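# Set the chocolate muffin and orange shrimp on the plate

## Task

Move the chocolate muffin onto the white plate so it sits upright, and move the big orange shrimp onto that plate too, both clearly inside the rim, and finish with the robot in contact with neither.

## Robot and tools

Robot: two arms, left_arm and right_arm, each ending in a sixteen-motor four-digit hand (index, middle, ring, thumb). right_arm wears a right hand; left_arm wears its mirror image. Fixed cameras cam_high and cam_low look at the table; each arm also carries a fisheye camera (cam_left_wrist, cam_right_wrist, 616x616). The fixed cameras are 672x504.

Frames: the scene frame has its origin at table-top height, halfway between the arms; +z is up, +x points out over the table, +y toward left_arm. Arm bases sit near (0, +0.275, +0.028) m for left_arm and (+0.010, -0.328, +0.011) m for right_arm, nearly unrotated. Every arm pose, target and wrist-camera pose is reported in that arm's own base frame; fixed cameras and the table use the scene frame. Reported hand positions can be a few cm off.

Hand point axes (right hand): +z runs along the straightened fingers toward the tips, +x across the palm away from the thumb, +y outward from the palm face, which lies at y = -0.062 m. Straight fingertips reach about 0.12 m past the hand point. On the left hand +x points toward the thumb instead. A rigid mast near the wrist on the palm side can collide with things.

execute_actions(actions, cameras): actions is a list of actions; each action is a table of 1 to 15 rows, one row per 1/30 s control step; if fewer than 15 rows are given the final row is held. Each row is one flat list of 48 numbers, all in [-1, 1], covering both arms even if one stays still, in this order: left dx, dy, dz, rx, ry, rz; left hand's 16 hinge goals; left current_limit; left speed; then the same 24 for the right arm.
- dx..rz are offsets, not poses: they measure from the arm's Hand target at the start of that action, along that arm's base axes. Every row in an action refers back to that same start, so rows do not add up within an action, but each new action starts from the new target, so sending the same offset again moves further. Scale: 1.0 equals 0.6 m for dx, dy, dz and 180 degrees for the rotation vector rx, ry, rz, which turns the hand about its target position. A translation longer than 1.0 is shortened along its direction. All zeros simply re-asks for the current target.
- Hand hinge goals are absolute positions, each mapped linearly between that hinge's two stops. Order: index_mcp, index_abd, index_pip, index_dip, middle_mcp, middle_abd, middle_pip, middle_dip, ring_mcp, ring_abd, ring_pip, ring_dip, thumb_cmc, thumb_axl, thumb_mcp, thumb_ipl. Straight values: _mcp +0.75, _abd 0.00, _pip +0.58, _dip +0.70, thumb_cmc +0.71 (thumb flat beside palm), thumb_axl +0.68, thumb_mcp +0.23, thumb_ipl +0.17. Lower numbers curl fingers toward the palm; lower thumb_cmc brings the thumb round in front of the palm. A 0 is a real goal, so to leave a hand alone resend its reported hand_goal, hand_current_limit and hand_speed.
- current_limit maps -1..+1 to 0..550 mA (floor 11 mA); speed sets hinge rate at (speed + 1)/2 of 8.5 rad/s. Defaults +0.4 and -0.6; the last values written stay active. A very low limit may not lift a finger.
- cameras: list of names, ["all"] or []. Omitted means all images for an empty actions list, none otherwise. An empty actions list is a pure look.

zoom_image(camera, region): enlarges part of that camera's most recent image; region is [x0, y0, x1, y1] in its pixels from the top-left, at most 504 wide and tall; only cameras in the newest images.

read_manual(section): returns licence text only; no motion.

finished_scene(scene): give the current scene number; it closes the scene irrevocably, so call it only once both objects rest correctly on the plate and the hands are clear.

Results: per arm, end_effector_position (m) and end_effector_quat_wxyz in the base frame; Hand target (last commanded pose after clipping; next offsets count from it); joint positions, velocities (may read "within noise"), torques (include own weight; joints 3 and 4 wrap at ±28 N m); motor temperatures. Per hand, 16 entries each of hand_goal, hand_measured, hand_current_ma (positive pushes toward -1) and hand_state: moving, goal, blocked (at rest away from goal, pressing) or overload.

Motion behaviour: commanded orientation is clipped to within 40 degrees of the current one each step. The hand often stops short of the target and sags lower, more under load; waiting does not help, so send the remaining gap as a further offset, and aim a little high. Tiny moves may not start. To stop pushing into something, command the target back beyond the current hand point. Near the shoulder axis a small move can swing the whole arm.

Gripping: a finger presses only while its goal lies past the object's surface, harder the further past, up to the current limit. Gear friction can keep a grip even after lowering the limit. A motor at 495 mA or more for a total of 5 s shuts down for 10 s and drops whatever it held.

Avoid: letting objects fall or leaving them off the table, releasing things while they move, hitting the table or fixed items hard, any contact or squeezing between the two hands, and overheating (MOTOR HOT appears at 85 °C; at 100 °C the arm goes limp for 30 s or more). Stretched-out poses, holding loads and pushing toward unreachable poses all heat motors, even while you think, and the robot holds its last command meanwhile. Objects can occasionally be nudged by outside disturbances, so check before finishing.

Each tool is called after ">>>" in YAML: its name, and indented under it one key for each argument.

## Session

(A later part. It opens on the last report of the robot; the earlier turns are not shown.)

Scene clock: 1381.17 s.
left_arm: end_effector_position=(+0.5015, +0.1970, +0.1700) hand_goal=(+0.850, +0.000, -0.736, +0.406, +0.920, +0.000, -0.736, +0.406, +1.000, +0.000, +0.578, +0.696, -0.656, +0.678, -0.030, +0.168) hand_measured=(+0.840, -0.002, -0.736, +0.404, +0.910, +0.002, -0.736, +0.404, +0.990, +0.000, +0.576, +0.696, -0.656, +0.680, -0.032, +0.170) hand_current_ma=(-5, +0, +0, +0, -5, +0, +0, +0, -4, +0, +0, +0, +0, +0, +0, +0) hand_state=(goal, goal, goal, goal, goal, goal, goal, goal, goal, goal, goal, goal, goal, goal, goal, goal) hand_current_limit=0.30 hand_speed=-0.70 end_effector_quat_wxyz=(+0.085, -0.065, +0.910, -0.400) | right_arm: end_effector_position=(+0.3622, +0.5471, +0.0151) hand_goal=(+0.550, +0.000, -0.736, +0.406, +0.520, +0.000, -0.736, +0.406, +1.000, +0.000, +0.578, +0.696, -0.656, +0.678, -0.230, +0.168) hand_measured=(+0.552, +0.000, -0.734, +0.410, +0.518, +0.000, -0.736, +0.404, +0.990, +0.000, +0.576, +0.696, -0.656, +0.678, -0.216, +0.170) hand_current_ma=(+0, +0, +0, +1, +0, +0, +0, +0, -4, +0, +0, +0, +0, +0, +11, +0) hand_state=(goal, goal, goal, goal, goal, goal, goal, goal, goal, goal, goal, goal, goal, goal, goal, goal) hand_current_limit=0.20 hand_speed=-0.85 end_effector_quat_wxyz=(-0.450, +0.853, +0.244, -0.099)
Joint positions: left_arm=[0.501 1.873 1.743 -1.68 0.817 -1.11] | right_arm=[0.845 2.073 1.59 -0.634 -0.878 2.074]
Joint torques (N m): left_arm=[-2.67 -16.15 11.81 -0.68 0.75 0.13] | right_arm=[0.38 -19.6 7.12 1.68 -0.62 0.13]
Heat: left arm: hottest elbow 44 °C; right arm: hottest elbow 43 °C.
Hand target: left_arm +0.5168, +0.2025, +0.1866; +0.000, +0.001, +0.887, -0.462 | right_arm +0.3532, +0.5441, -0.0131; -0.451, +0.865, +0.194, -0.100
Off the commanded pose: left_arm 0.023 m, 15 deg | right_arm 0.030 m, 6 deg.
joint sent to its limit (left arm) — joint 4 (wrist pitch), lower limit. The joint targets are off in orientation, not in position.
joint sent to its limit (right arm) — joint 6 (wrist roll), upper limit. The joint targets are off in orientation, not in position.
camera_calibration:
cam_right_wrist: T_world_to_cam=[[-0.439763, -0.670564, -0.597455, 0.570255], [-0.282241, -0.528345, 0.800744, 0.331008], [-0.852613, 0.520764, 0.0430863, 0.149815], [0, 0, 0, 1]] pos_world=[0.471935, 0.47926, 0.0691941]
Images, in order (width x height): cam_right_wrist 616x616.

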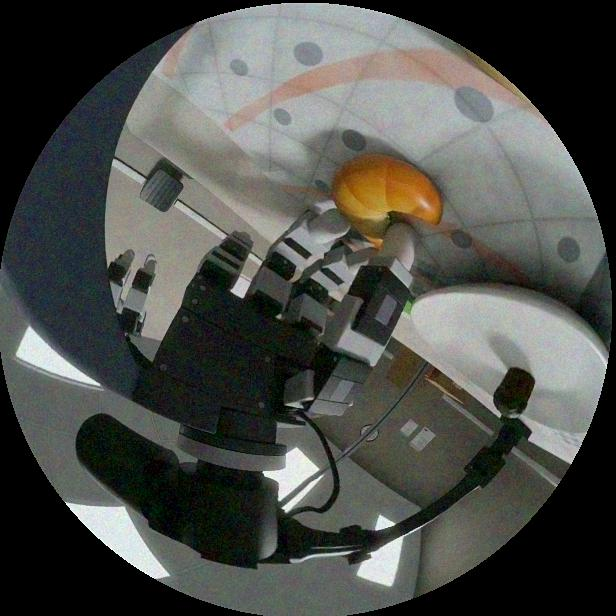

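>>> execute_actions:
  actions:
    - [[0,0,0,0,0,0,0.85,0,-0.737,0.406,0.92,0,-0.737,0.406,1,0,0.577,0.696,-0.657,0.677,-0.03,0.168,0.3,-0.7,0,0,0,0,0,0,0.49,0,-0.737,0.406,0.45,0,-0.737,0.406,1,0,0.577,0.696,-0.657,0.677,-0.28,0.168,0.3,-0.85]]
    - [[0,0,0,0,0,0,0.85,0,-0.737,0.406,0.92,0,-0.737,0.406,1,0,0.577,0.696,-0.657,0.677,-0.03,0.168,0.3,-0.7,0,0,0,0,0,0,0.42,0,-0.745,0.39,0.38,0,-0.745,0.39,1,0,0.577,0.696,-0.657,0.677,-0.34,0.15,0.3,-0.85]]
  cameras: ["cam_right_wrist"]

>>> zoom_image:
  camera: "cam_right_wrist"
  region: [280, 120, 520, 360]

Scene clock: 1393.57 s.
left_arm: end_effector_position=(+0.5015, +0.1970, +0.1700) hand_goal=(+0.850, +0.000, -0.736, +0.406, +0.920, +0.000, -0.736, +0.406, +1.000, +0.000, +0.578, +0.696, -0.656, +0.678, -0.030, +0.168) hand_measured=(+0.840, -0.002, -0.736, +0.404, +0.910, +0.002, -0.736, +0.404, +0.990, +0.000, +0.576, +0.696, -0.656, +0.680, -0.032, +0.170) hand_current_ma=(-5, +0, +0, +0, -5, +0, +0, +0, -4, +0, +0, +0, +0, +0, +0, +0) hand_state=(goal, goal, goal, goal, goal, goal, goal, goal, goal, goal, goal, goal, goal, goal, goal, goal) hand_current_limit=0.30 hand_speed=-0.70 end_effector_quat_wxyz=(+0.085, -0.065, +0.910, -0.400) | right_arm: end_effector_position=(+0.3623, +0.5473, +0.0152) hand_goal=(+0.420, +0.000, -0.744, +0.390, +0.380, +0.000, -0.744, +0.390, +1.000, +0.000, +0.578, +0.696, -0.656, +0.678, -0.340, +0.150) hand_measured=(+0.420, +0.000, -0.738, +0.394, +0.434, +0.000, -0.732, +0.396, +0.990, +0.000, +0.576, +0.696, -0.622, +0.698, -0.266, +0.174) hand_current_ma=(+0, +0, +2, +1, +79, +0, +6, +2, -4, +0, +0, +0, +34, +19, +188, +29) hand_state=(goal, goal, goal, goal, blocked, goal, goal, goal, goal, goal, goal, goal, blocked, blocked, blocked, blocked) hand_current_limit=0.30 hand_speed=-0.85 end_effector_quat_wxyz=(-0.451, +0.853, +0.244, -0.099)
Joint positions: left_arm=[0.501 1.873 1.743 -1.68 0.817 -1.11] | right_arm=[0.845 2.073 1.59 -0.633 -0.878 2.074]
Joint torques (N m): left_arm=[-2.67 -16.15 11.79 -0.68 0.74 0.13] | right_arm=[0.44 -19.6 7.1 1.63 -0.61 0.14]
Heat: left arm: hottest elbow 44 °C; right arm: hottest elbow 42 °C.
Hand target: left_arm +0.5168, +0.2025, +0.1866; +0.000, +0.001, +0.887, -0.462 | right_arm +0.3532, +0.5441, -0.0131; -0.451, +0.865, +0.194, -0.100
Off the commanded pose: left_arm 0.023 m, 15 deg | right_arm 0.030 m, 6 deg.
joint sent to its limit (left arm) — joint 4 (wrist pitch), lower limit. The joint targets are off in orientation, not in position.
joint sent to its limit (right arm) — joint 6 (wrist roll), upper limit. The joint targets are off in orientation, not in position.
camera_calibration:
cam_right_wrist: T_world_to_cam=[[-0.439464, -0.670267, -0.598008, 0.570181], [-0.282566, -0.528789, 0.800337, 0.331403], [-0.852659, 0.520696, 0.0429885, 0.149906], [0, 0, 0, 1]] pos_world=[0.472036, 0.479361, 0.0692942]
Images, in order (width x height): cam_right_wrist 616x616.

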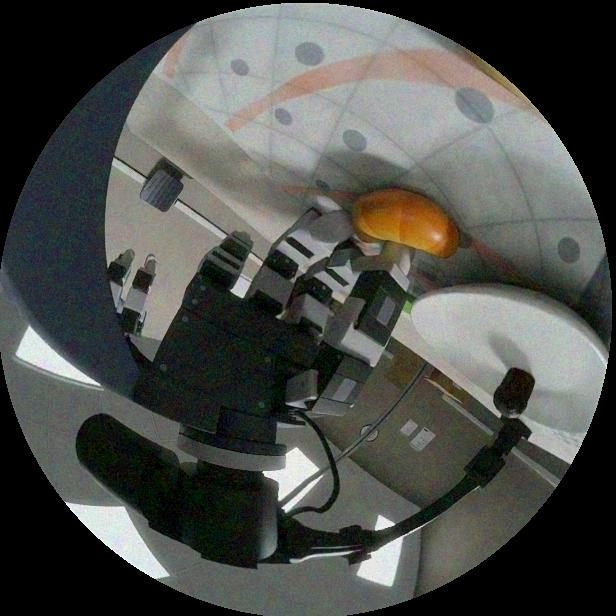

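Scaled by 2.100 from the camera's 616x616 image, which has a finer 880x880 frame.

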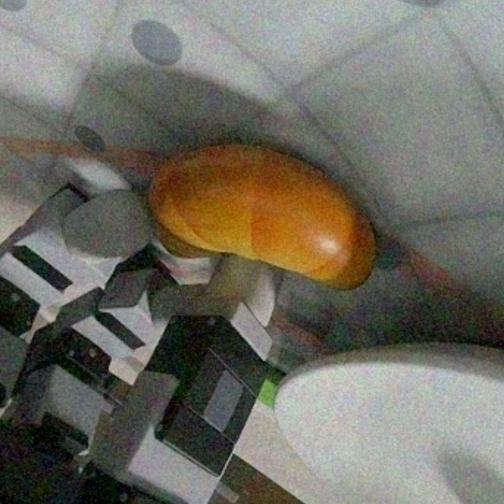

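>>> execute_actions:
  actions:
    - [[0,0,0,0,0,0,0.85,0,-0.737,0.406,0.92,0,-0.737,0.406,1,0,0.577,0.696,-0.657,0.677,-0.03,0.168,0.3,-0.7,0,0,0,0,0,0,0.34,0,-0.745,0.39,0.36,0,-0.745,0.39,1,0,0.577,0.696,-0.657,0.677,-0.34,0.15,0.3,-0.85]]
  cameras: ["cam_right_wrist"]

>>> zoom_image:
  camera: "cam_right_wrist"
  region: [280, 120, 520, 360]

Scene clock: 1405.40 s.
left_arm: end_effector_position=(+0.5015, +0.1970, +0.1700) hand_goal=(+0.850, +0.000, -0.736, +0.406, +0.920, +0.000, -0.736, +0.406, +1.000, +0.000, +0.578, +0.696, -0.656, +0.678, -0.030, +0.168) hand_measured=(+0.840, -0.002, -0.736, +0.404, +0.910, +0.002, -0.736, +0.404, +0.990, +0.000, +0.576, +0.696, -0.656, +0.680, -0.032, +0.170) hand_current_ma=(-5, +0, +0, +0, -5, +0, +0, +0, -4, +0, +0, +0, +0, +0, +0, +0) hand_state=(goal, goal, goal, goal, goal, goal, goal, goal, goal, goal, goal, goal, goal, goal, goal, goal) hand_current_limit=0.30 hand_speed=-0.70 end_effector_quat_wxyz=(+0.085, -0.065, +0.910, -0.400) | right_arm: end_effector_position=(+0.3624, +0.5474, +0.0152) hand_goal=(+0.340, +0.000, -0.744, +0.390, +0.360, +0.000, -0.744, +0.390, +1.000, +0.000, +0.578, +0.696, -0.656, +0.678, -0.340, +0.150) hand_measured=(+0.340, +0.000, -0.738, +0.394, +0.424, +0.000, -0.730, +0.396, +0.990, +0.000, +0.576, +0.696, -0.620, +0.700, -0.266, +0.174) hand_current_ma=(+0, +0, +2, +1, +105, +0, +6, +2, -4, +0, +0, +0, +36, +19, +188, +29) hand_state=(goal, goal, goal, goal, blocked, goal, goal, goal, goal, goal, goal, goal, blocked, blocked, blocked, blocked) hand_current_limit=0.30 hand_speed=-0.85 end_effector_quat_wxyz=(-0.451, +0.853, +0.244, -0.099)
Joint positions: left_arm=[0.501 1.873 1.743 -1.68 0.817 -1.11] | right_arm=[0.845 2.073 1.59 -0.632 -0.878 2.074]
Joint torques (N m): left_arm=[-2.67 -16.21 11.79 -0.68 0.75 0.13] | right_arm=[0.32 -19.49 7.1 1.61 -0.61 0.14]
Heat: left arm: hottest elbow 44 °C; right arm: hottest elbow 42 °C.
Hand target: left_arm +0.5168, +0.2025, +0.1866; +0.000, +0.001, +0.887, -0.462 | right_arm +0.3532, +0.5441, -0.0131; -0.451, +0.865, +0.194, -0.100
Off the commanded pose: left_arm 0.023 m, 15 deg | right_arm 0.030 m, 6 deg.
joint sent to its limit (left arm) — joint 4 (wrist pitch), lower limit. The joint targets are off in orientation, not in position.
joint sent to its limit (right arm) — joint 6 (wrist roll), upper limit. The joint targets are off in orientation, not in position.
camera_calibration:
cam_right_wrist: T_world_to_cam=[[-0.439149, -0.669891, -0.59866, 0.570008], [-0.282969, -0.529303, 0.799854, 0.331954], [-0.852688, 0.520657, 0.0428841, 0.149978], [0, 0, 0, 1]] pos_world=[0.472136, 0.479461, 0.0692943]
Images, in order (width x height): cam_right_wrist 616x616.

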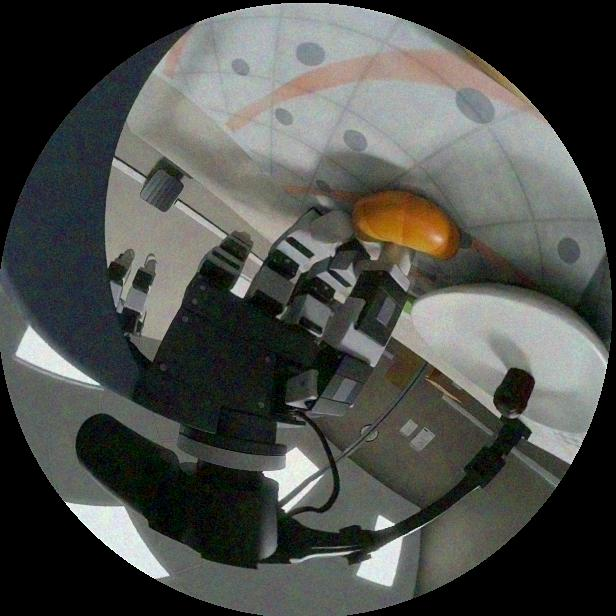

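Scaled by 2.100 from the camera's 616x616 image, which has a finer 880x880 frame.

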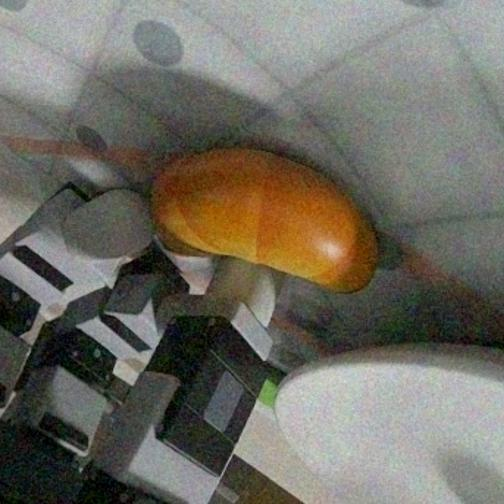

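>>> execute_actions:
  actions:
    - [[0,0,0,0,0,0,0.85,0,-0.737,0.406,0.92,0,-0.737,0.406,1,0,0.577,0.696,-0.657,0.677,-0.03,0.168,0.3,-0.7,0,0,0,0,0,0,0.26,0,-0.745,0.39,0.31,0,-0.75,0.38,1,0,0.577,0.696,-0.657,0.677,-0.37,0.14,0.3,-0.85]]
    - [[0,0,0,0,0,0,0.85,0,-0.737,0.406,0.92,0,-0.737,0.406,1,0,0.577,0.696,-0.657,0.677,-0.03,0.168,0.3,-0.7,0,0,0,0,0,0,0.20,0,-0.745,0.39,0.28,0,-0.75,0.38,1,0,0.577,0.696,-0.657,0.677,-0.39,0.13,0.3,-0.85]]
  cameras: ["cam_right_wrist"]

>>> zoom_image:
  camera: "cam_right_wrist"
  region: [280, 120, 520, 360]

Scene clock: 1417.87 s.
left_arm: end_effector_position=(+0.5015, +0.1970, +0.1700) hand_goal=(+0.850, +0.000, -0.736, +0.406, +0.920, +0.000, -0.736, +0.406, +1.000, +0.000, +0.578, +0.696, -0.656, +0.678, -0.030, +0.168) hand_measured=(+0.840, -0.002, -0.736, +0.404, +0.910, +0.002, -0.736, +0.404, +0.990, +0.000, +0.576, +0.696, -0.656, +0.680, -0.032, +0.170) hand_current_ma=(-5, +0, +0, +0, -5, +0, +0, +0, -4, +0, +0, +0, +0, +0, +0, +0) hand_state=(goal, goal, goal, goal, goal, goal, goal, goal, goal, goal, goal, goal, goal, goal, goal, goal) hand_current_limit=0.30 hand_speed=-0.70 end_effector_quat_wxyz=(+0.085, -0.065, +0.910, -0.400) | right_arm: end_effector_position=(+0.3623, +0.5474, +0.0148) hand_goal=(+0.200, +0.000, -0.744, +0.390, +0.280, +0.000, -0.750, +0.380, +1.000, +0.000, +0.578, +0.696, -0.656, +0.678, -0.390, +0.130) hand_measured=(+0.246, +0.000, -0.728, +0.394, +0.282, +0.000, -0.742, +0.384, +0.990, +0.000, +0.576, +0.696, -0.674, +0.664, -0.350, +0.144) hand_current_ma=(+58, +0, +9, +1, +0, +0, +2, +1, -4, +0, +0, +0, -11, -9, +63, +12) hand_state=(blocked, goal, goal, goal, goal, goal, goal, goal, goal, goal, goal, goal, goal, goal, blocked, goal) hand_current_limit=0.30 hand_speed=-0.85 end_effector_quat_wxyz=(-0.451, +0.853, +0.244, -0.099)
Joint positions: left_arm=[0.501 1.873 1.743 -1.68 0.817 -1.11] | right_arm=[0.845 2.074 1.59 -0.632 -0.878 2.075]
Joint torques (N m): left_arm=[-2.67 -16.21 11.79 -0.68 0.75 0.12] | right_arm=[0.21 -19.6 7.08 1.59 -0.59 0.12]
Heat: left arm: hottest elbow 44 °C; right arm: hottest elbow 41 °C.
Hand target: left_arm +0.5168, +0.2025, +0.1866; +0.000, +0.001, +0.887, -0.462 | right_arm +0.3533, +0.5440, -0.0130; -0.451, +0.865, +0.194, -0.100
Off the commanded pose: left_arm 0.023 m, 15 deg | right_arm 0.029 m, 6 deg.
joint sent to its limit (left arm) — joint 4 (wrist pitch), lower limit. The joint targets are off in orientation, not in position.
joint sent to its limit (right arm) — joint 6 (wrist roll), upper limit. The joint targets are off in orientation, not in position.
camera_calibration:
cam_right_wrist: T_world_to_cam=[[-0.440226, -0.67006, -0.59768, 0.570119], [-0.282474, -0.5285, 0.80056, 0.331606], [-0.852297, 0.521256, 0.0433852, 0.14946], [0, 0, 0, 1]] pos_world=[0.472035, 0.47936, 0.068794]
Images, in order (width x height): cam_right_wrist 616x616.

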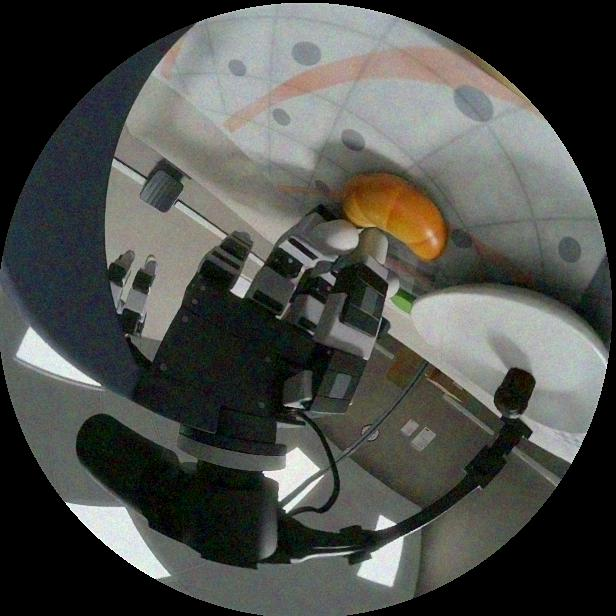

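Scaled by 2.100 from the camera's 616x616 image, which has a finer 880x880 frame.

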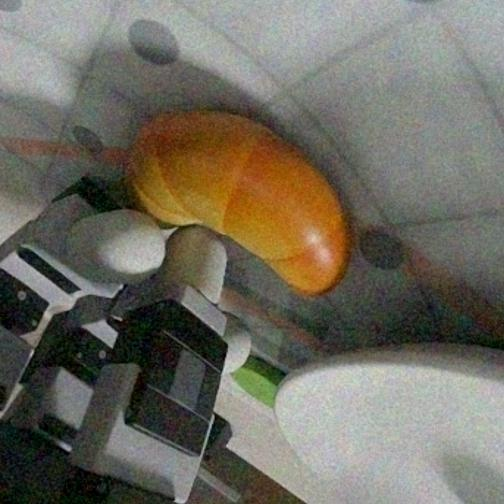

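>>> execute_actions:
  actions:
    - [[0,0,0,0,0,0,0.85,0,-0.737,0.406,0.92,0,-0.737,0.406,1,0,0.577,0.696,-0.657,0.677,-0.03,0.168,0.3,-0.7,0,0,0,0,0,0,0.5,0,-0.737,0.406,0.5,0,-0.737,0.406,1,0,0.577,0.696,-0.657,0.677,-0.22,0.168,0.3,-0.8]]
    - [[0,0,0,0,0,0,0.85,0,-0.737,0.406,0.92,0,-0.737,0.406,1,0,0.577,0.696,-0.657,0.677,-0.03,0.168,0.3,-0.7,0.0,0,0.16,0,0,0,0.7,0,-0.737,0.406,0.8,0,-0.4,0.406,1,0,0.577,0.696,-0.657,0.677,-0.15,0.168,0.3,-0.7]]
    - [[0,0,0,0,0,0,0.85,0,-0.737,0.406,0.92,0,-0.737,0.406,1,0,0.577,0.696,-0.657,0.677,-0.03,0.168,0.3,-0.7,0.05,0.0,0.10,0,0,0.1667,0.7,0,-0.737,0.406,1,0,0.577,0.696,1,0,0.577,0.696,-0.657,0.677,-0.1,0.168,0.3,-0.6]]
    - [[0,0,0,0,0,0,0.85,0,-0.737,0.406,0.92,0,-0.737,0.406,1,0,0.577,0.696,-0.657,0.677,-0.03,0.168,0.3,-0.7,0.0,0.0,0,0,0,0,0.7,0,-0.737,0.406,1,0,0.577,0.696,1,0,0.577,0.696,-0.657,0.677,-0.1,0.168,0.3,-0.6]]
  cameras: ["cam_right_wrist"]

Scene clock: 1466.77 s.
left_arm: end_effector_position=(+0.5015, +0.1970, +0.1700) hand_goal=(+0.850, +0.000, -0.736, +0.406, +0.920, +0.000, -0.736, +0.406, +1.000, +0.000, +0.578, +0.696, -0.656, +0.678, -0.030, +0.168) hand_measured=(+0.840, -0.002, -0.736, +0.404, +0.910, +0.002, -0.736, +0.404, +0.990, +0.000, +0.576, +0.696, -0.656, +0.680, -0.032, +0.170) hand_current_ma=(-5, +0, +0, +0, -5, +0, +0, +0, -4, +0, +0, +0, +0, +0, +0, +0) hand_state=(goal, goal, goal, goal, goal, goal, goal, goal, goal, goal, goal, goal, goal, goal, goal, goal) hand_current_limit=0.30 hand_speed=-0.70 end_effector_quat_wxyz=(+0.085, -0.065, +0.910, -0.400) | right_arm: end_effector_position=(+0.3767, +0.5318, +0.1341) hand_goal=(+0.700, +0.000, -0.736, +0.406, +1.000, +0.000, +0.578, +0.696, +1.000, +0.000, +0.578, +0.696, -0.656, +0.678, -0.100, +0.168) hand_measured=(+0.688, +0.000, -0.732, +0.406, +0.982, +0.000, +0.568, +0.692, +0.990, +0.000, +0.576, +0.696, -0.658, +0.676, -0.102, +0.166) hand_current_ma=(-7, +0, +1, +0, -12, +0, -3, -1, -4, +0, +0, +0, +0, +0, -1, +0) hand_state=(goal, goal, goal, goal, goal, goal, goal, goal, goal, goal, goal, goal, goal, goal, goal, goal) hand_current_limit=0.30 hand_speed=-0.60 end_effector_quat_wxyz=(-0.413, +0.798, +0.390, -0.203)
Joint positions: left_arm=[0.501 1.873 1.743 -1.68 0.817 -1.11] | right_arm=[0.816 2.221 2.185 -1.668 -0.949 1.409]
Joint torques (N m): left_arm=[-2.61 -16.09 11.79 -0.69 0.75 0.13] | right_arm=[0.21 -23.24 12.07 -0.39 -0.77 -0.05]
Heat: left arm: hottest elbow 44 °C; right arm: hottest elbow 40 °C.
Hand target: left_arm +0.5168, +0.2025, +0.1866; +0.000, +0.001, +0.887, -0.462 | right_arm +0.3832, +0.5441, +0.1431; -0.410, +0.785, +0.412, -0.214
Off the commanded pose: left_arm 0.023 m, 15 deg | right_arm 0.017 m, 3 deg.
joint sent to its limit (left arm) — joint 4 (wrist pitch), lower limit. The joint targets are off in orientation, not in position.
joint sent to its limit (right arm) — joint 4 (wrist pitch), lower limit. The joint targets are off in orientation, not in position.
camera_calibration:
cam_right_wrist: T_world_to_cam=[[-0.177167, -0.810199, -0.55874, 0.607576], [-0.0426318, -0.56087, 0.826806, 0.155305], [-0.983257, 0.170302, 0.0648272, 0.397778], [0, 0, 0, 1]] pos_world=[0.505381, 0.511621, 0.185283]
Images, in order (width x height): cam_right_wrist 616x616.

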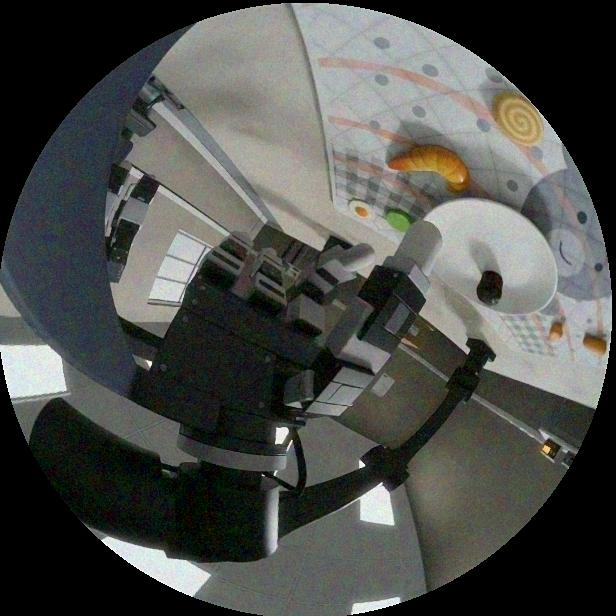

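>>> zoom_image:
  camera: "cam_right_wrist"
  region: [370, 120, 490, 240]

Scaled by 4.200 from the camera's 616x616 image, which has a finer 880x880 frame.

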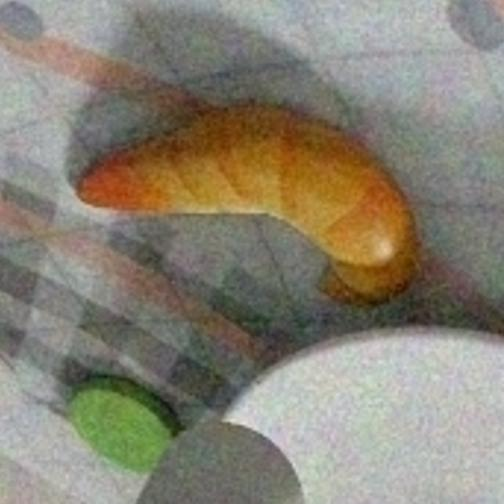

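>>> execute_actions:
  actions:
    - [[0,0,0,0,0,0,0.85,0,-0.737,0.406,0.92,0,-0.737,0.406,1,0,0.577,0.696,-0.657,0.677,-0.03,0.168,0.3,-0.7,0.01,-0.033,-0.09,0,0,0,0.63,0,-0.737,0.406,1,0,0.577,0.696,1,0,0.577,0.696,-0.657,0.677,-0.09,0.168,0.3,-0.7]]
    - [[0,0,0,0,0,0,0.85,0,-0.737,0.406,0.92,0,-0.737,0.406,1,0,0.577,0.696,-0.657,0.677,-0.03,0.168,0.3,-0.7,0,0,-0.09,0,0,0,0.63,0,-0.737,0.406,1,0,0.577,0.696,1,0,0.577,0.696,-0.657,0.677,-0.09,0.168,0.3,-0.7]]
  cameras: ["cam_right_wrist"]

>>> zoom_image:
  camera: "cam_right_wrist"
  region: [300, 120, 540, 360]

Scene clock: 1516.43 s.
left_arm: end_effector_position=(+0.5015, +0.1970, +0.1700) hand_goal=(+0.850, +0.000, -0.736, +0.406, +0.920, +0.000, -0.736, +0.406, +1.000, +0.000, +0.578, +0.696, -0.656, +0.678, -0.030, +0.168) hand_measured=(+0.840, -0.002, -0.736, +0.404, +0.910, +0.002, -0.736, +0.404, +0.990, +0.000, +0.576, +0.696, -0.656, +0.680, -0.032, +0.170) hand_current_ma=(-5, +0, +0, +0, -5, +0, +0, +0, -4, +0, +0, +0, +0, +0, +0, +0) hand_state=(goal, goal, goal, goal, goal, goal, goal, goal, goal, goal, goal, goal, goal, goal, goal, goal) hand_current_limit=0.30 hand_speed=-0.70 end_effector_quat_wxyz=(+0.085, -0.065, +0.910, -0.400) | right_arm: end_effector_position=(+0.3862, +0.5255, +0.0517) hand_goal=(+0.630, +0.000, -0.736, +0.406, +1.000, +0.000, +0.578, +0.696, +1.000, +0.000, +0.578, +0.696, -0.656, +0.678, -0.090, +0.168) hand_measured=(+0.628, +0.000, -0.732, +0.406, +0.982, +0.000, +0.570, +0.692, +0.990, +0.000, +0.576, +0.696, -0.658, +0.676, -0.094, +0.166) hand_current_ma=(+0, +0, +1, +0, -12, +0, -3, -1, -4, +0, +0, +0, +0, +0, -1, +0) hand_state=(goal, goal, goal, goal, goal, goal, goal, goal, goal, goal, goal, goal, goal, goal, goal, goal) hand_current_limit=0.30 hand_speed=-0.70 end_effector_quat_wxyz=(-0.412, +0.785, +0.413, -0.209)
Joint positions: left_arm=[0.501 1.873 1.743 -1.68 0.817 -1.11] | right_arm=[0.801 2.293 2.093 -1.586 -0.944 1.292]
Joint torques (N m): left_arm=[-2.73 -16.21 11.81 -0.68 0.75 0.12] | right_arm=[-0.62 -22.71 7.83 0.23 -0.77 -0.05]
Heat: left arm: hottest elbow 45 °C; right arm: hottest elbow 42 °C.
Hand target: left_arm +0.5168, +0.2025, +0.1866; +0.000, +0.001, +0.887, -0.462 | right_arm +0.3893, +0.5243, +0.0351; -0.410, +0.785, +0.412, -0.213
Off the commanded pose: left_arm 0.023 m, 15 deg | right_arm 0.017 m, 1 deg.
joint sent to its limit (left arm) — joint 4 (wrist pitch), lower limit. The joint targets are off in orientation, not in position.
camera_calibration:
cam_right_wrist: T_world_to_cam=[[-0.132624, -0.810626, -0.570347, 0.541758], [-0.015498, -0.573664, 0.818944, 0.216835], [-0.991045, 0.117451, 0.0635182, 0.444455], [0, 0, 0, 1]] pos_world=[0.515686, 0.511352, 0.103184]
Images, in order (width x height): cam_right_wrist 616x616.

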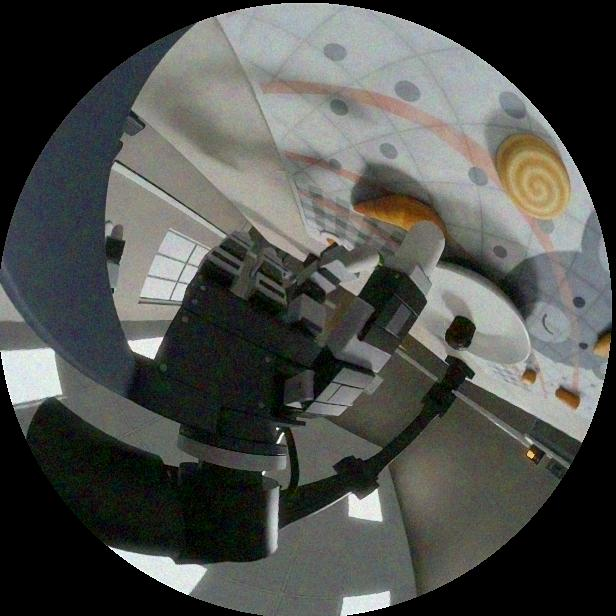

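Scaled by 2.100 from the camera's 616x616 image, which has a finer 880x880 frame.

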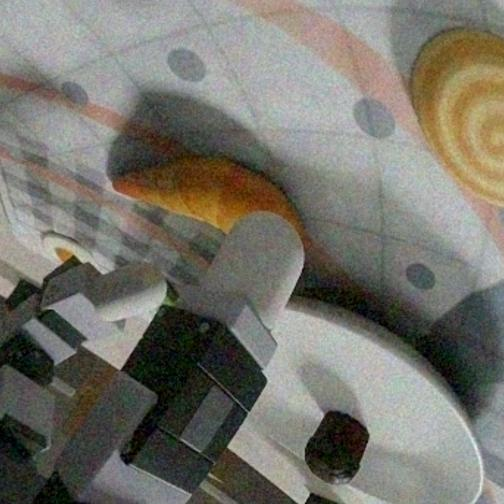

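>>> execute_actions:
  actions:
    - [[0,0,0,0,0,0,0.85,0,-0.737,0.406,0.92,0,-0.737,0.406,1,0,0.577,0.696,-0.657,0.677,-0.03,0.168,0.3,-0.7,0,-0.013,-0.03,0,0,0,0.63,0,-0.737,0.406,1,0,0.577,0.696,1,0,0.577,0.696,-0.657,0.677,-0.09,0.168,0.3,-0.7]]
    - [[0,0,0,0,0,0,0.85,0,-0.737,0.406,0.92,0,-0.737,0.406,1,0,0.577,0.696,-0.657,0.677,-0.03,0.168,0.3,-0.7,0,0,-0.028,0,0,0,0.63,0,-0.737,0.406,1,0,0.577,0.696,1,0,0.577,0.696,-0.657,0.677,-0.09,0.168,0.3,-0.7]]
  cameras: ["cam_right_wrist"]

>>> zoom_image:
  camera: "cam_right_wrist"
  region: [300, 120, 540, 360]

Scene clock: 1528.43 s.
left_arm: end_effector_position=(+0.5015, +0.1970, +0.1700) hand_goal=(+0.850, +0.000, -0.736, +0.406, +0.920, +0.000, -0.736, +0.406, +1.000, +0.000, +0.578, +0.696, -0.656, +0.678, -0.030, +0.168) hand_measured=(+0.840, -0.002, -0.736, +0.404, +0.910, +0.002, -0.736, +0.404, +0.990, +0.000, +0.576, +0.696, -0.656, +0.680, -0.032, +0.170) hand_current_ma=(-5, +0, +0, +0, -5, +0, +0, +0, -4, +0, +0, +0, +0, +0, +0, +0) hand_state=(goal, goal, goal, goal, goal, goal, goal, goal, goal, goal, goal, goal, goal, goal, goal, goal) hand_current_limit=0.30 hand_speed=-0.70 end_effector_quat_wxyz=(+0.085, -0.065, +0.910, -0.400) | right_arm: end_effector_position=(+0.3894, +0.5231, +0.0295) hand_goal=(+0.630, +0.000, -0.736, +0.406, +1.000, +0.000, +0.578, +0.696, +1.000, +0.000, +0.578, +0.696, -0.656, +0.678, -0.090, +0.168) hand_measured=(+0.628, +0.000, -0.732, +0.406, +0.982, +0.000, +0.570, +0.692, +0.990, +0.000, +0.576, +0.696, -0.658, +0.676, -0.094, +0.166) hand_current_ma=(+0, +0, +1, +0, -12, +0, -3, -1, -4, +0, +0, +0, +0, +0, -1, +0) hand_state=(goal, goal, goal, goal, goal, goal, goal, goal, goal, goal, goal, goal, goal, goal, goal, goal) hand_current_limit=0.30 hand_speed=-0.70 end_effector_quat_wxyz=(-0.415, +0.782, +0.419, -0.199)
Joint positions: left_arm=[0.501 1.873 1.743 -1.68 0.817 -1.11] | right_arm=[0.795 2.294 2.037 -1.514 -0.943 1.279]
Joint torques (N m): left_arm=[-2.67 -16.21 11.77 -0.65 0.75 0.13] | right_arm=[-0.73 -21.77 6.83 0.25 -0.76 -0.05]
Heat: left arm: hottest elbow 45 °C; right arm: hottest elbow 43 °C.
Hand target: left_arm +0.5168, +0.2025, +0.1866; +0.000, +0.001, +0.887, -0.462 | right_arm +0.3894, +0.5164, +0.0003; -0.410, +0.785, +0.412, -0.214
Off the commanded pose: left_arm 0.023 m, 15 deg | right_arm 0.030 m, 2 deg.
joint sent to its limit (left arm) — joint 4 (wrist pitch), lower limit. The joint targets are off in orientation, not in position.
camera_calibration:
cam_right_wrist: T_world_to_cam=[[-0.120642, -0.800011, -0.587732, 0.517892], [-0.0285817, -0.589011, 0.807619, 0.247288], [-0.992285, 0.114231, 0.0481939, 0.451832], [0, 0, 0, 1]] pos_world=[0.517893, 0.508361, 0.0828913]
Images, in order (width x height): cam_right_wrist 616x616.

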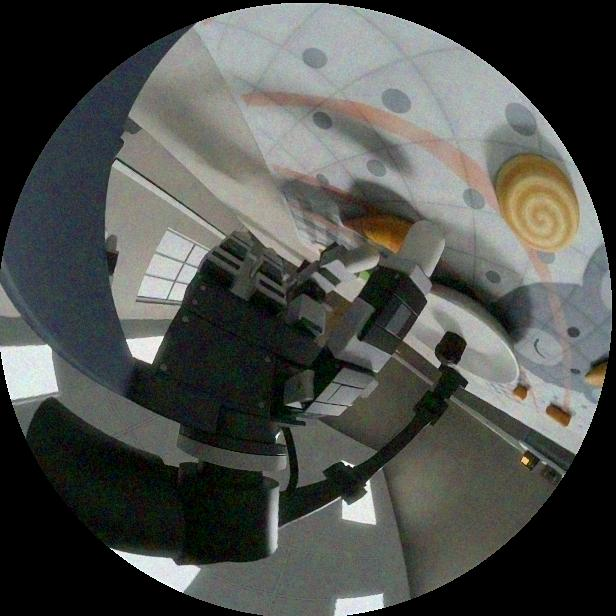

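Scaled by 2.100 from the camera's 616x616 image, which has a finer 880x880 frame.

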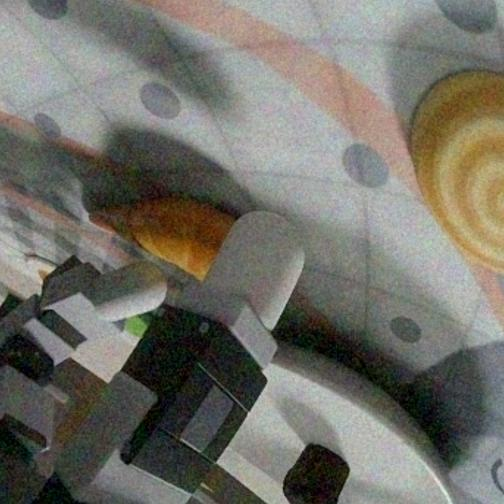

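>>> execute_actions:
  actions:
    - [[0,0,0,0,0,0,0.85,0,-0.737,0.406,0.92,0,-0.737,0.406,1,0,0.577,0.696,-0.657,0.677,-0.03,0.168,0.3,-0.7,-0.012,-0.014,-0.027,0,0,0,0.63,0,-0.737,0.406,1,0,0.577,0.696,1,0,0.577,0.696,-0.657,0.677,-0.09,0.168,0.3,-0.7]]
  cameras: ["cam_right_wrist"]

>>> zoom_image:
  camera: "cam_right_wrist"
  region: [300, 150, 500, 350]

Scene clock: 1536.27 s.
left_arm: end_effector_position=(+0.5015, +0.1970, +0.1700) hand_goal=(+0.850, +0.000, -0.736, +0.406, +0.920, +0.000, -0.736, +0.406, +1.000, +0.000, +0.578, +0.696, -0.656, +0.678, -0.030, +0.168) hand_measured=(+0.840, -0.002, -0.736, +0.404, +0.910, +0.002, -0.736, +0.404, +0.990, +0.000, +0.576, +0.696, -0.656, +0.680, -0.032, +0.170) hand_current_ma=(-5, +0, +0, +0, -5, +0, +0, +0, -4, +0, +0, +0, +0, +0, +0, +0) hand_state=(goal, goal, goal, goal, goal, goal, goal, goal, goal, goal, goal, goal, goal, goal, goal, goal) hand_current_limit=0.30 hand_speed=-0.70 end_effector_quat_wxyz=(+0.085, -0.065, +0.910, -0.400) | right_arm: end_effector_position=(+0.3836, +0.5174, +0.0105) hand_goal=(+0.630, +0.000, -0.736, +0.406, +1.000, +0.000, +0.578, +0.696, +1.000, +0.000, +0.578, +0.696, -0.656, +0.678, -0.090, +0.168) hand_measured=(+0.626, +0.000, -0.736, +0.404, +0.982, +0.000, +0.570, +0.692, +0.988, +0.000, +0.576, +0.696, -0.658, +0.676, -0.090, +0.168) hand_current_ma=(-1, +0, +0, +0, -11, +0, -3, -1, -5, +0, +0, +0, +0, -1, +0, +0) hand_state=(goal, goal, goal, goal, goal, goal, goal, goal, goal, goal, goal, goal, goal, goal, goal, goal) hand_current_limit=0.30 hand_speed=-0.70 end_effector_quat_wxyz=(-0.415, +0.782, +0.418, -0.202)
Joint positions: left_arm=[0.501 1.873 1.743 -1.68 0.817 -1.11] | right_arm=[0.795 2.292 1.979 -1.467 -0.944 1.277]
Joint torques (N m): left_arm=[-2.61 -16.09 11.78 -0.64 0.75 0.13] | right_arm=[-0.67 -22.36 5.67 0.61 -0.71 -0.06]
Heat: left arm: hottest elbow 45 °C; right arm: hottest elbow 43 °C.
Hand target: left_arm +0.5168, +0.2025, +0.1866; +0.000, +0.001, +0.887, -0.462 | right_arm +0.3821, +0.5081, -0.0158; -0.410, +0.785, +0.412, -0.213
Off the commanded pose: left_arm 0.023 m, 15 deg | right_arm 0.028 m, 2 deg.
joint sent to its limit (left arm) — joint 4 (wrist pitch), lower limit. The joint targets are off in orientation, not in position.
camera_calibration:
cam_right_wrist: T_world_to_cam=[[-0.122925, -0.802285, -0.584148, 0.503532], [-0.0242271, -0.586011, 0.809941, 0.255812], [-0.99212, 0.113714, 0.0525986, 0.447826], [0, 0, 0, 1]] pos_world=[0.512391, 0.50296, 0.0633891]
Images, in order (width x height): cam_right_wrist 616x616.

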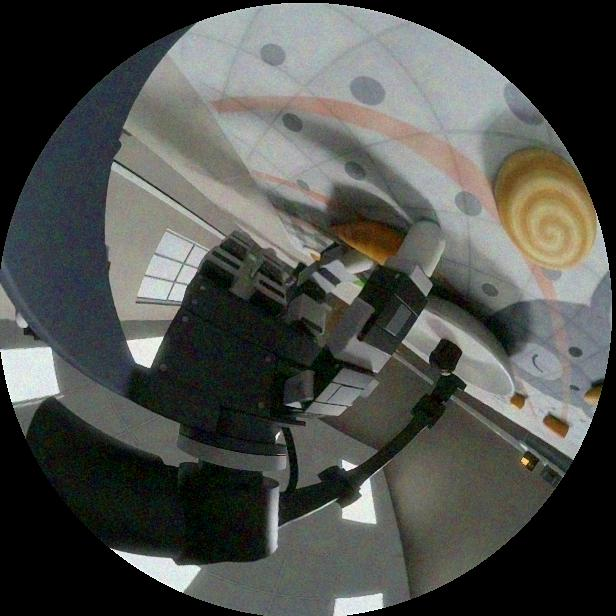

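Scaled by 2.520 from the camera's 616x616 image, which has a finer 880x880 frame.

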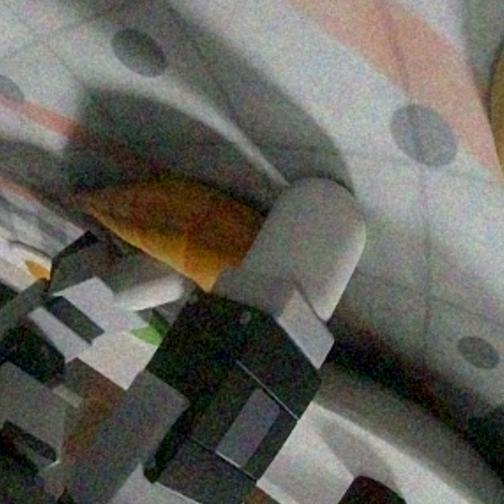

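>>> execute_actions:
  actions:
    - [[0,0,0,0,0,0,0.85,0,-0.737,0.406,0.92,0,-0.737,0.406,1,0,0.577,0.696,-0.657,0.677,-0.03,0.168,0.3,-0.7,0.003,0.003,0.012,0,0,0,0.58,0,-0.737,0.406,1,0,0.577,0.696,1,0,0.577,0.696,-0.657,0.677,-0.15,0.168,0.2,-0.85]]
    - [[0,0,0,0,0,0,0.85,0,-0.737,0.406,0.92,0,-0.737,0.406,1,0,0.577,0.696,-0.657,0.677,-0.03,0.168,0.3,-0.7,0,0,0,0,0,0,0.52,0,-0.737,0.406,1,0,0.577,0.696,1,0,0.577,0.696,-0.657,0.677,-0.20,0.168,0.2,-0.85]]
  cameras: ["cam_right_wrist"]

>>> zoom_image:
  camera: "cam_right_wrist"
  region: [300, 150, 500, 350]

Scene clock: 1546.03 s.
left_arm: end_effector_position=(+0.5015, +0.1970, +0.1700) hand_goal=(+0.850, +0.000, -0.736, +0.406, +0.920, +0.000, -0.736, +0.406, +1.000, +0.000, +0.578, +0.696, -0.656, +0.678, -0.030, +0.168) hand_measured=(+0.840, -0.002, -0.736, +0.404, +0.910, +0.002, -0.736, +0.404, +0.990, +0.000, +0.576, +0.696, -0.656, +0.680, -0.032, +0.170) hand_current_ma=(-5, +0, +0, +0, -5, +0, +0, +0, -4, +0, +0, +0, +0, +0, +0, +0) hand_state=(goal, goal, goal, goal, goal, goal, goal, goal, goal, goal, goal, goal, goal, goal, goal, goal) hand_current_limit=0.30 hand_speed=-0.70 end_effector_quat_wxyz=(+0.085, -0.065, +0.910, -0.400) | right_arm: end_effector_position=(+0.3887, +0.5135, +0.0106) hand_goal=(+0.520, +0.000, -0.736, +0.406, +1.000, +0.000, +0.578, +0.696, +1.000, +0.000, +0.578, +0.696, -0.656, +0.678, -0.200, +0.168) hand_measured=(+0.520, +0.000, -0.736, +0.404, +0.982, +0.000, +0.570, +0.692, +0.988, +0.000, +0.576, +0.696, -0.666, +0.676, -0.156, +0.178) hand_current_ma=(+0, +0, +0, +0, -11, +0, -3, -1, -5, +0, +0, +0, -4, -1, +78, +7) hand_state=(goal, goal, goal, goal, goal, goal, goal, goal, goal, goal, goal, goal, goal, goal, blocked, goal) hand_current_limit=0.20 hand_speed=-0.85 end_effector_quat_wxyz=(-0.415, +0.785, +0.415, -0.200)
Joint positions: left_arm=[0.501 1.873 1.743 -1.68 0.817 -1.11] | right_arm=[0.786 2.291 1.979 -1.467 -0.942 1.277]
Joint torques (N m): left_arm=[-2.61 -16.15 11.79 -0.65 0.74 0.13] | right_arm=[-0.09 -22.3 7.16 -0.24 -0.77 -0.05]
Heat: left arm: hottest elbow 45 °C; right arm: hottest elbow 42 °C.
Hand target: left_arm +0.5168, +0.2025, +0.1866; +0.000, +0.001, +0.887, -0.462 | right_arm +0.3840, +0.5098, -0.0086; -0.410, +0.785, +0.412, -0.213
Off the commanded pose: left_arm 0.023 m, 15 deg | right_arm 0.020 m, 2 deg.
joint sent to its limit (left arm) — joint 4 (wrist pitch), lower limit. The joint targets are off in orientation, not in position.
camera_calibration:
cam_right_wrist: T_world_to_cam=[[-0.129311, -0.801717, -0.583548, 0.503197], [-0.0308608, -0.58495, 0.810482, 0.255565], [-0.991124, 0.122813, 0.050899, 0.448315], [0, 0, 0, 1]] pos_world=[0.517292, 0.497855, 0.0636899]
Images, in order (width x height): cam_right_wrist 616x616.

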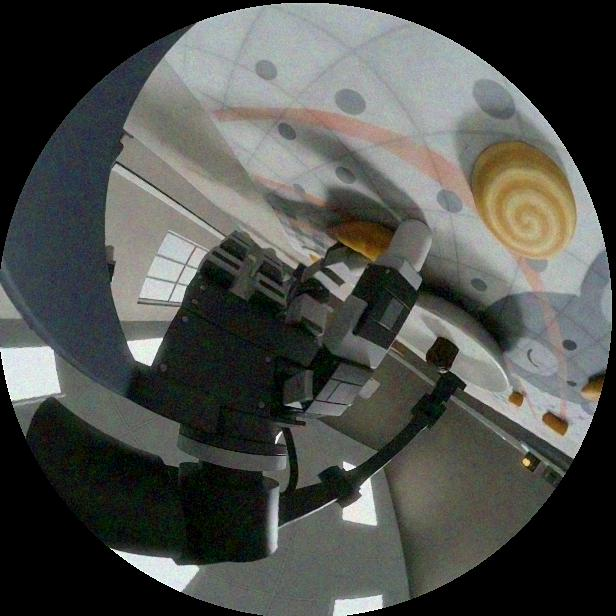

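Scaled by 2.520 from the camera's 616x616 image, which has a finer 880x880 frame.

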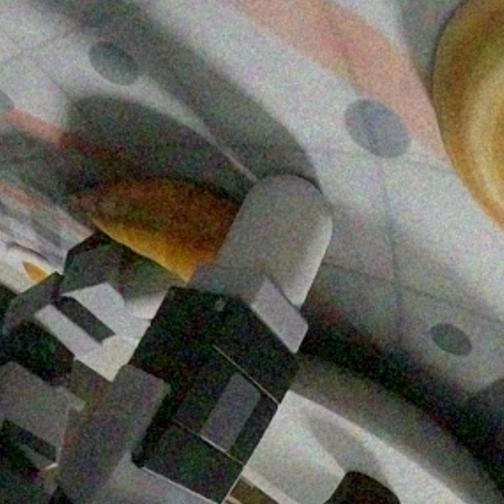

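>>> execute_actions:
  actions:
    - [[0,0,0,0,0,0,0.85,0,-0.737,0.406,0.92,0,-0.737,0.406,1,0,0.577,0.696,-0.657,0.677,-0.03,0.168,0.3,-0.7,-0.003,0.008,0.012,0,0,0,0.52,0,-0.737,0.406,1,0,0.577,0.696,1,0,0.577,0.696,-0.657,0.677,-0.16,0.168,0.2,-0.85]]
    - [[0,0,0,0,0,0,0.85,0,-0.737,0.406,0.92,0,-0.737,0.406,1,0,0.577,0.696,-0.657,0.677,-0.03,0.168,0.3,-0.7,0,0,0,0,0,0,0.46,0,-0.737,0.406,1,0,0.577,0.696,1,0,0.577,0.696,-0.657,0.677,-0.22,0.168,0.2,-0.85]]
  cameras: ["cam_right_wrist"]

>>> zoom_image:
  camera: "cam_right_wrist"
  region: [300, 150, 500, 350]

Scene clock: 1562.20 s.
left_arm: end_effector_position=(+0.5015, +0.1970, +0.1700) hand_goal=(+0.850, +0.000, -0.736, +0.406, +0.920, +0.000, -0.736, +0.406, +1.000, +0.000, +0.578, +0.696, -0.656, +0.678, -0.030, +0.168) hand_measured=(+0.840, -0.002, -0.736, +0.404, +0.910, +0.002, -0.736, +0.404, +0.990, +0.000, +0.576, +0.696, -0.656, +0.680, -0.032, +0.170) hand_current_ma=(-5, +0, +0, +0, -5, +0, +0, +0, -4, +0, +0, +0, +0, +0, +0, +0) hand_state=(goal, goal, goal, goal, goal, goal, goal, goal, goal, goal, goal, goal, goal, goal, goal, goal) hand_current_limit=0.30 hand_speed=-0.70 end_effector_quat_wxyz=(+0.085, -0.065, +0.910, -0.400) | right_arm: end_effector_position=(+0.3876, +0.5127, +0.0108) hand_goal=(+0.460, +0.000, -0.736, +0.406, +1.000, +0.000, +0.578, +0.696, +1.000, +0.000, +0.578, +0.696, -0.656, +0.678, -0.220, +0.168) hand_measured=(+0.488, +0.000, -0.730, +0.406, +0.982, +0.000, +0.570, +0.692, +0.988, +0.000, +0.576, +0.696, -0.668, +0.674, -0.156, +0.180) hand_current_ma=(+26, +0, +1, +0, -11, +0, -3, -1, -5, +0, +0, +0, -6, -1, +147, +9) hand_state=(blocked, goal, goal, goal, goal, goal, goal, goal, goal, goal, goal, goal, goal, goal, blocked, goal) hand_current_limit=0.20 hand_speed=-0.85 end_effector_quat_wxyz=(-0.414, +0.785, +0.414, -0.202)
Joint positions: left_arm=[0.501 1.873 1.743 -1.68 0.817 -1.11] | right_arm=[0.786 2.291 1.979 -1.472 -0.942 1.277]
Joint torques (N m): left_arm=[-2.73 -16.26 11.79 -0.68 0.75 0.14] | right_arm=[0.56 -22.48 8.2 -0.39 -0.82 0.06]
Heat: left arm: hottest elbow 45 °C; right arm: hottest elbow 42 °C.
Hand target: left_arm +0.5168, +0.2025, +0.1866; +0.000, +0.001, +0.887, -0.462 | right_arm +0.3821, +0.5147, -0.0015; -0.410, +0.785, +0.412, -0.213
Off the commanded pose: left_arm 0.023 m, 15 deg | right_arm 0.014 m, 1 deg.
joint sent to its limit (left arm) — joint 4 (wrist pitch), lower limit. The joint targets are off in orientation, not in position.
camera_calibration:
cam_right_wrist: T_world_to_cam=[[-0.131189, -0.803953, -0.580042, 0.50442], [-0.0275345, -0.581918, 0.812781, 0.252036], [-0.990975, 0.122599, 0.0542049, 0.447313], [0, 0, 0, 1]] pos_world=[0.51639, 0.497354, 0.0634882]
Images, in order (width x height): cam_right_wrist 616x616.

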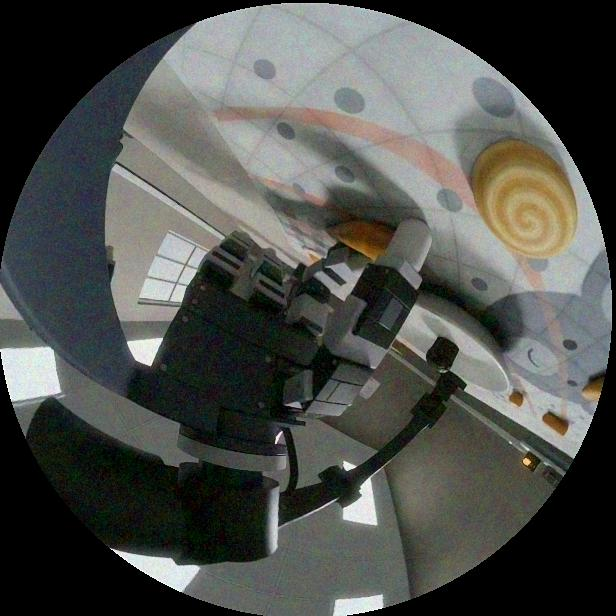

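Scaled by 2.520 from the camera's 616x616 image, which has a finer 880x880 frame.

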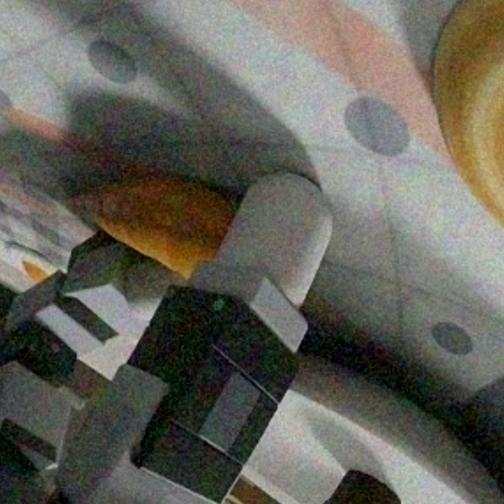

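>>> execute_actions:
  actions:
    - [[0,0,0,0,0,0,0.85,0,-0.737,0.406,0.92,0,-0.737,0.406,1,0,0.577,0.696,-0.657,0.677,-0.03,0.168,0.3,-0.7,0,0,0,0,0,0,0.38,0,-0.745,0.39,1,0,0.577,0.696,1,0,0.577,0.696,-0.657,0.677,-0.27,0.15,0.3,-0.85]]
    - [[0,0,0,0,0,0,0.85,0,-0.737,0.406,0.92,0,-0.737,0.406,1,0,0.577,0.696,-0.657,0.677,-0.03,0.168,0.3,-0.7,0,0,0,0,0,0,0.33,0,-0.75,0.38,1,0,0.577,0.696,1,0,0.577,0.696,-0.657,0.677,-0.31,0.14,0.3,-0.85]]
  cameras: ["cam_right_wrist"]

>>> zoom_image:
  camera: "cam_right_wrist"
  region: [300, 150, 500, 350]

Scene clock: 1571.77 s.
left_arm: end_effector_position=(+0.5015, +0.1970, +0.1700) hand_goal=(+0.850, +0.000, -0.736, +0.406, +0.920, +0.000, -0.736, +0.406, +1.000, +0.000, +0.578, +0.696, -0.656, +0.678, -0.030, +0.168) hand_measured=(+0.840, -0.002, -0.736, +0.404, +0.910, +0.002, -0.736, +0.404, +0.990, +0.000, +0.576, +0.696, -0.656, +0.680, -0.032, +0.170) hand_current_ma=(-5, +0, +0, +0, -5, +0, +0, +0, -4, +0, +0, +0, +0, +0, +0, +0) hand_state=(goal, goal, goal, goal, goal, goal, goal, goal, goal, goal, goal, goal, goal, goal, goal, goal) hand_current_limit=0.30 hand_speed=-0.70 end_effector_quat_wxyz=(+0.085, -0.065, +0.910, -0.400) | right_arm: end_effector_position=(+0.3876, +0.5127, +0.0108) hand_goal=(+0.330, +0.000, -0.750, +0.380, +1.000, +0.000, +0.578, +0.696, +1.000, +0.000, +0.578, +0.696, -0.656, +0.678, -0.310, +0.140) hand_measured=(+0.460, +0.002, -0.722, +0.404, +0.982, +0.000, +0.570, +0.692, +0.988, +0.000, +0.576, +0.696, -0.674, +0.672, -0.158, +0.180) hand_current_ma=(+353, +0, +21, +17, -11, +0, -3, -1, -5, +0, +0, +0, -10, -2, +358, +71) hand_state=(blocked, goal, blocked, blocked, goal, goal, goal, goal, goal, goal, goal, goal, goal, goal, blocked, blocked) hand_current_limit=0.30 hand_speed=-0.85 end_effector_quat_wxyz=(-0.414, +0.785, +0.414, -0.202)
Joint positions: left_arm=[0.501 1.873 1.743 -1.68 0.817 -1.11] | right_arm=[0.786 2.291 1.979 -1.472 -0.942 1.277]
Joint torques (N m): left_arm=[-2.61 -16.26 11.78 -0.69 0.75 0.13] | right_arm=[0.44 -22.42 8.2 -0.4 -0.81 0.07]
Heat: left arm: hottest elbow 45 °C; right arm: hottest elbow 42 °C.
Hand target: left_arm +0.5168, +0.2025, +0.1866; +0.000, +0.001, +0.887, -0.462 | right_arm +0.3821, +0.5147, -0.0015; -0.410, +0.785, +0.412, -0.213
Off the commanded pose: left_arm 0.023 m, 15 deg | right_arm 0.014 m, 1 deg.
joint sent to its limit (left arm) — joint 4 (wrist pitch), lower limit. The joint targets are off in orientation, not in position.
camera_calibration:
cam_right_wrist: T_world_to_cam=[[-0.131189, -0.803953, -0.580042, 0.50442], [-0.0275345, -0.581918, 0.812781, 0.252036], [-0.990975, 0.122599, 0.0542049, 0.447313], [0, 0, 0, 1]] pos_world=[0.51639, 0.497354, 0.0634882]
Images, in order (width x height): cam_right_wrist 616x616.

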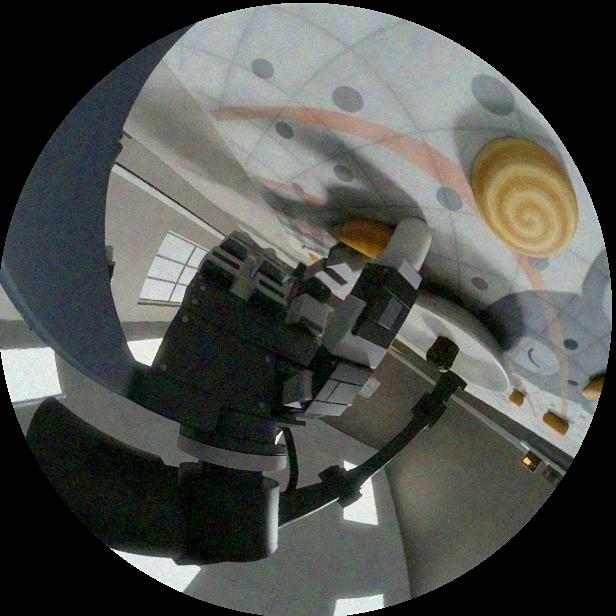

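Scaled by 2.520 from the camera's 616x616 image, which has a finer 880x880 frame.

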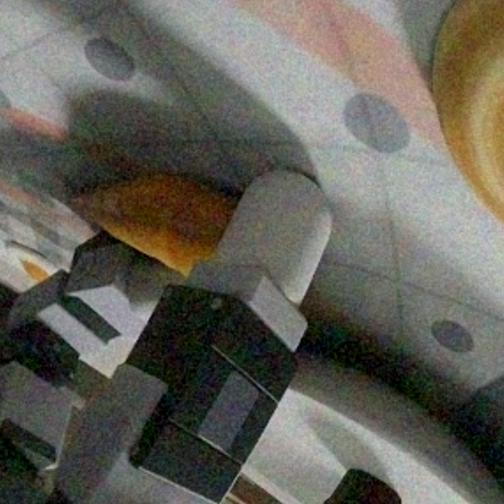

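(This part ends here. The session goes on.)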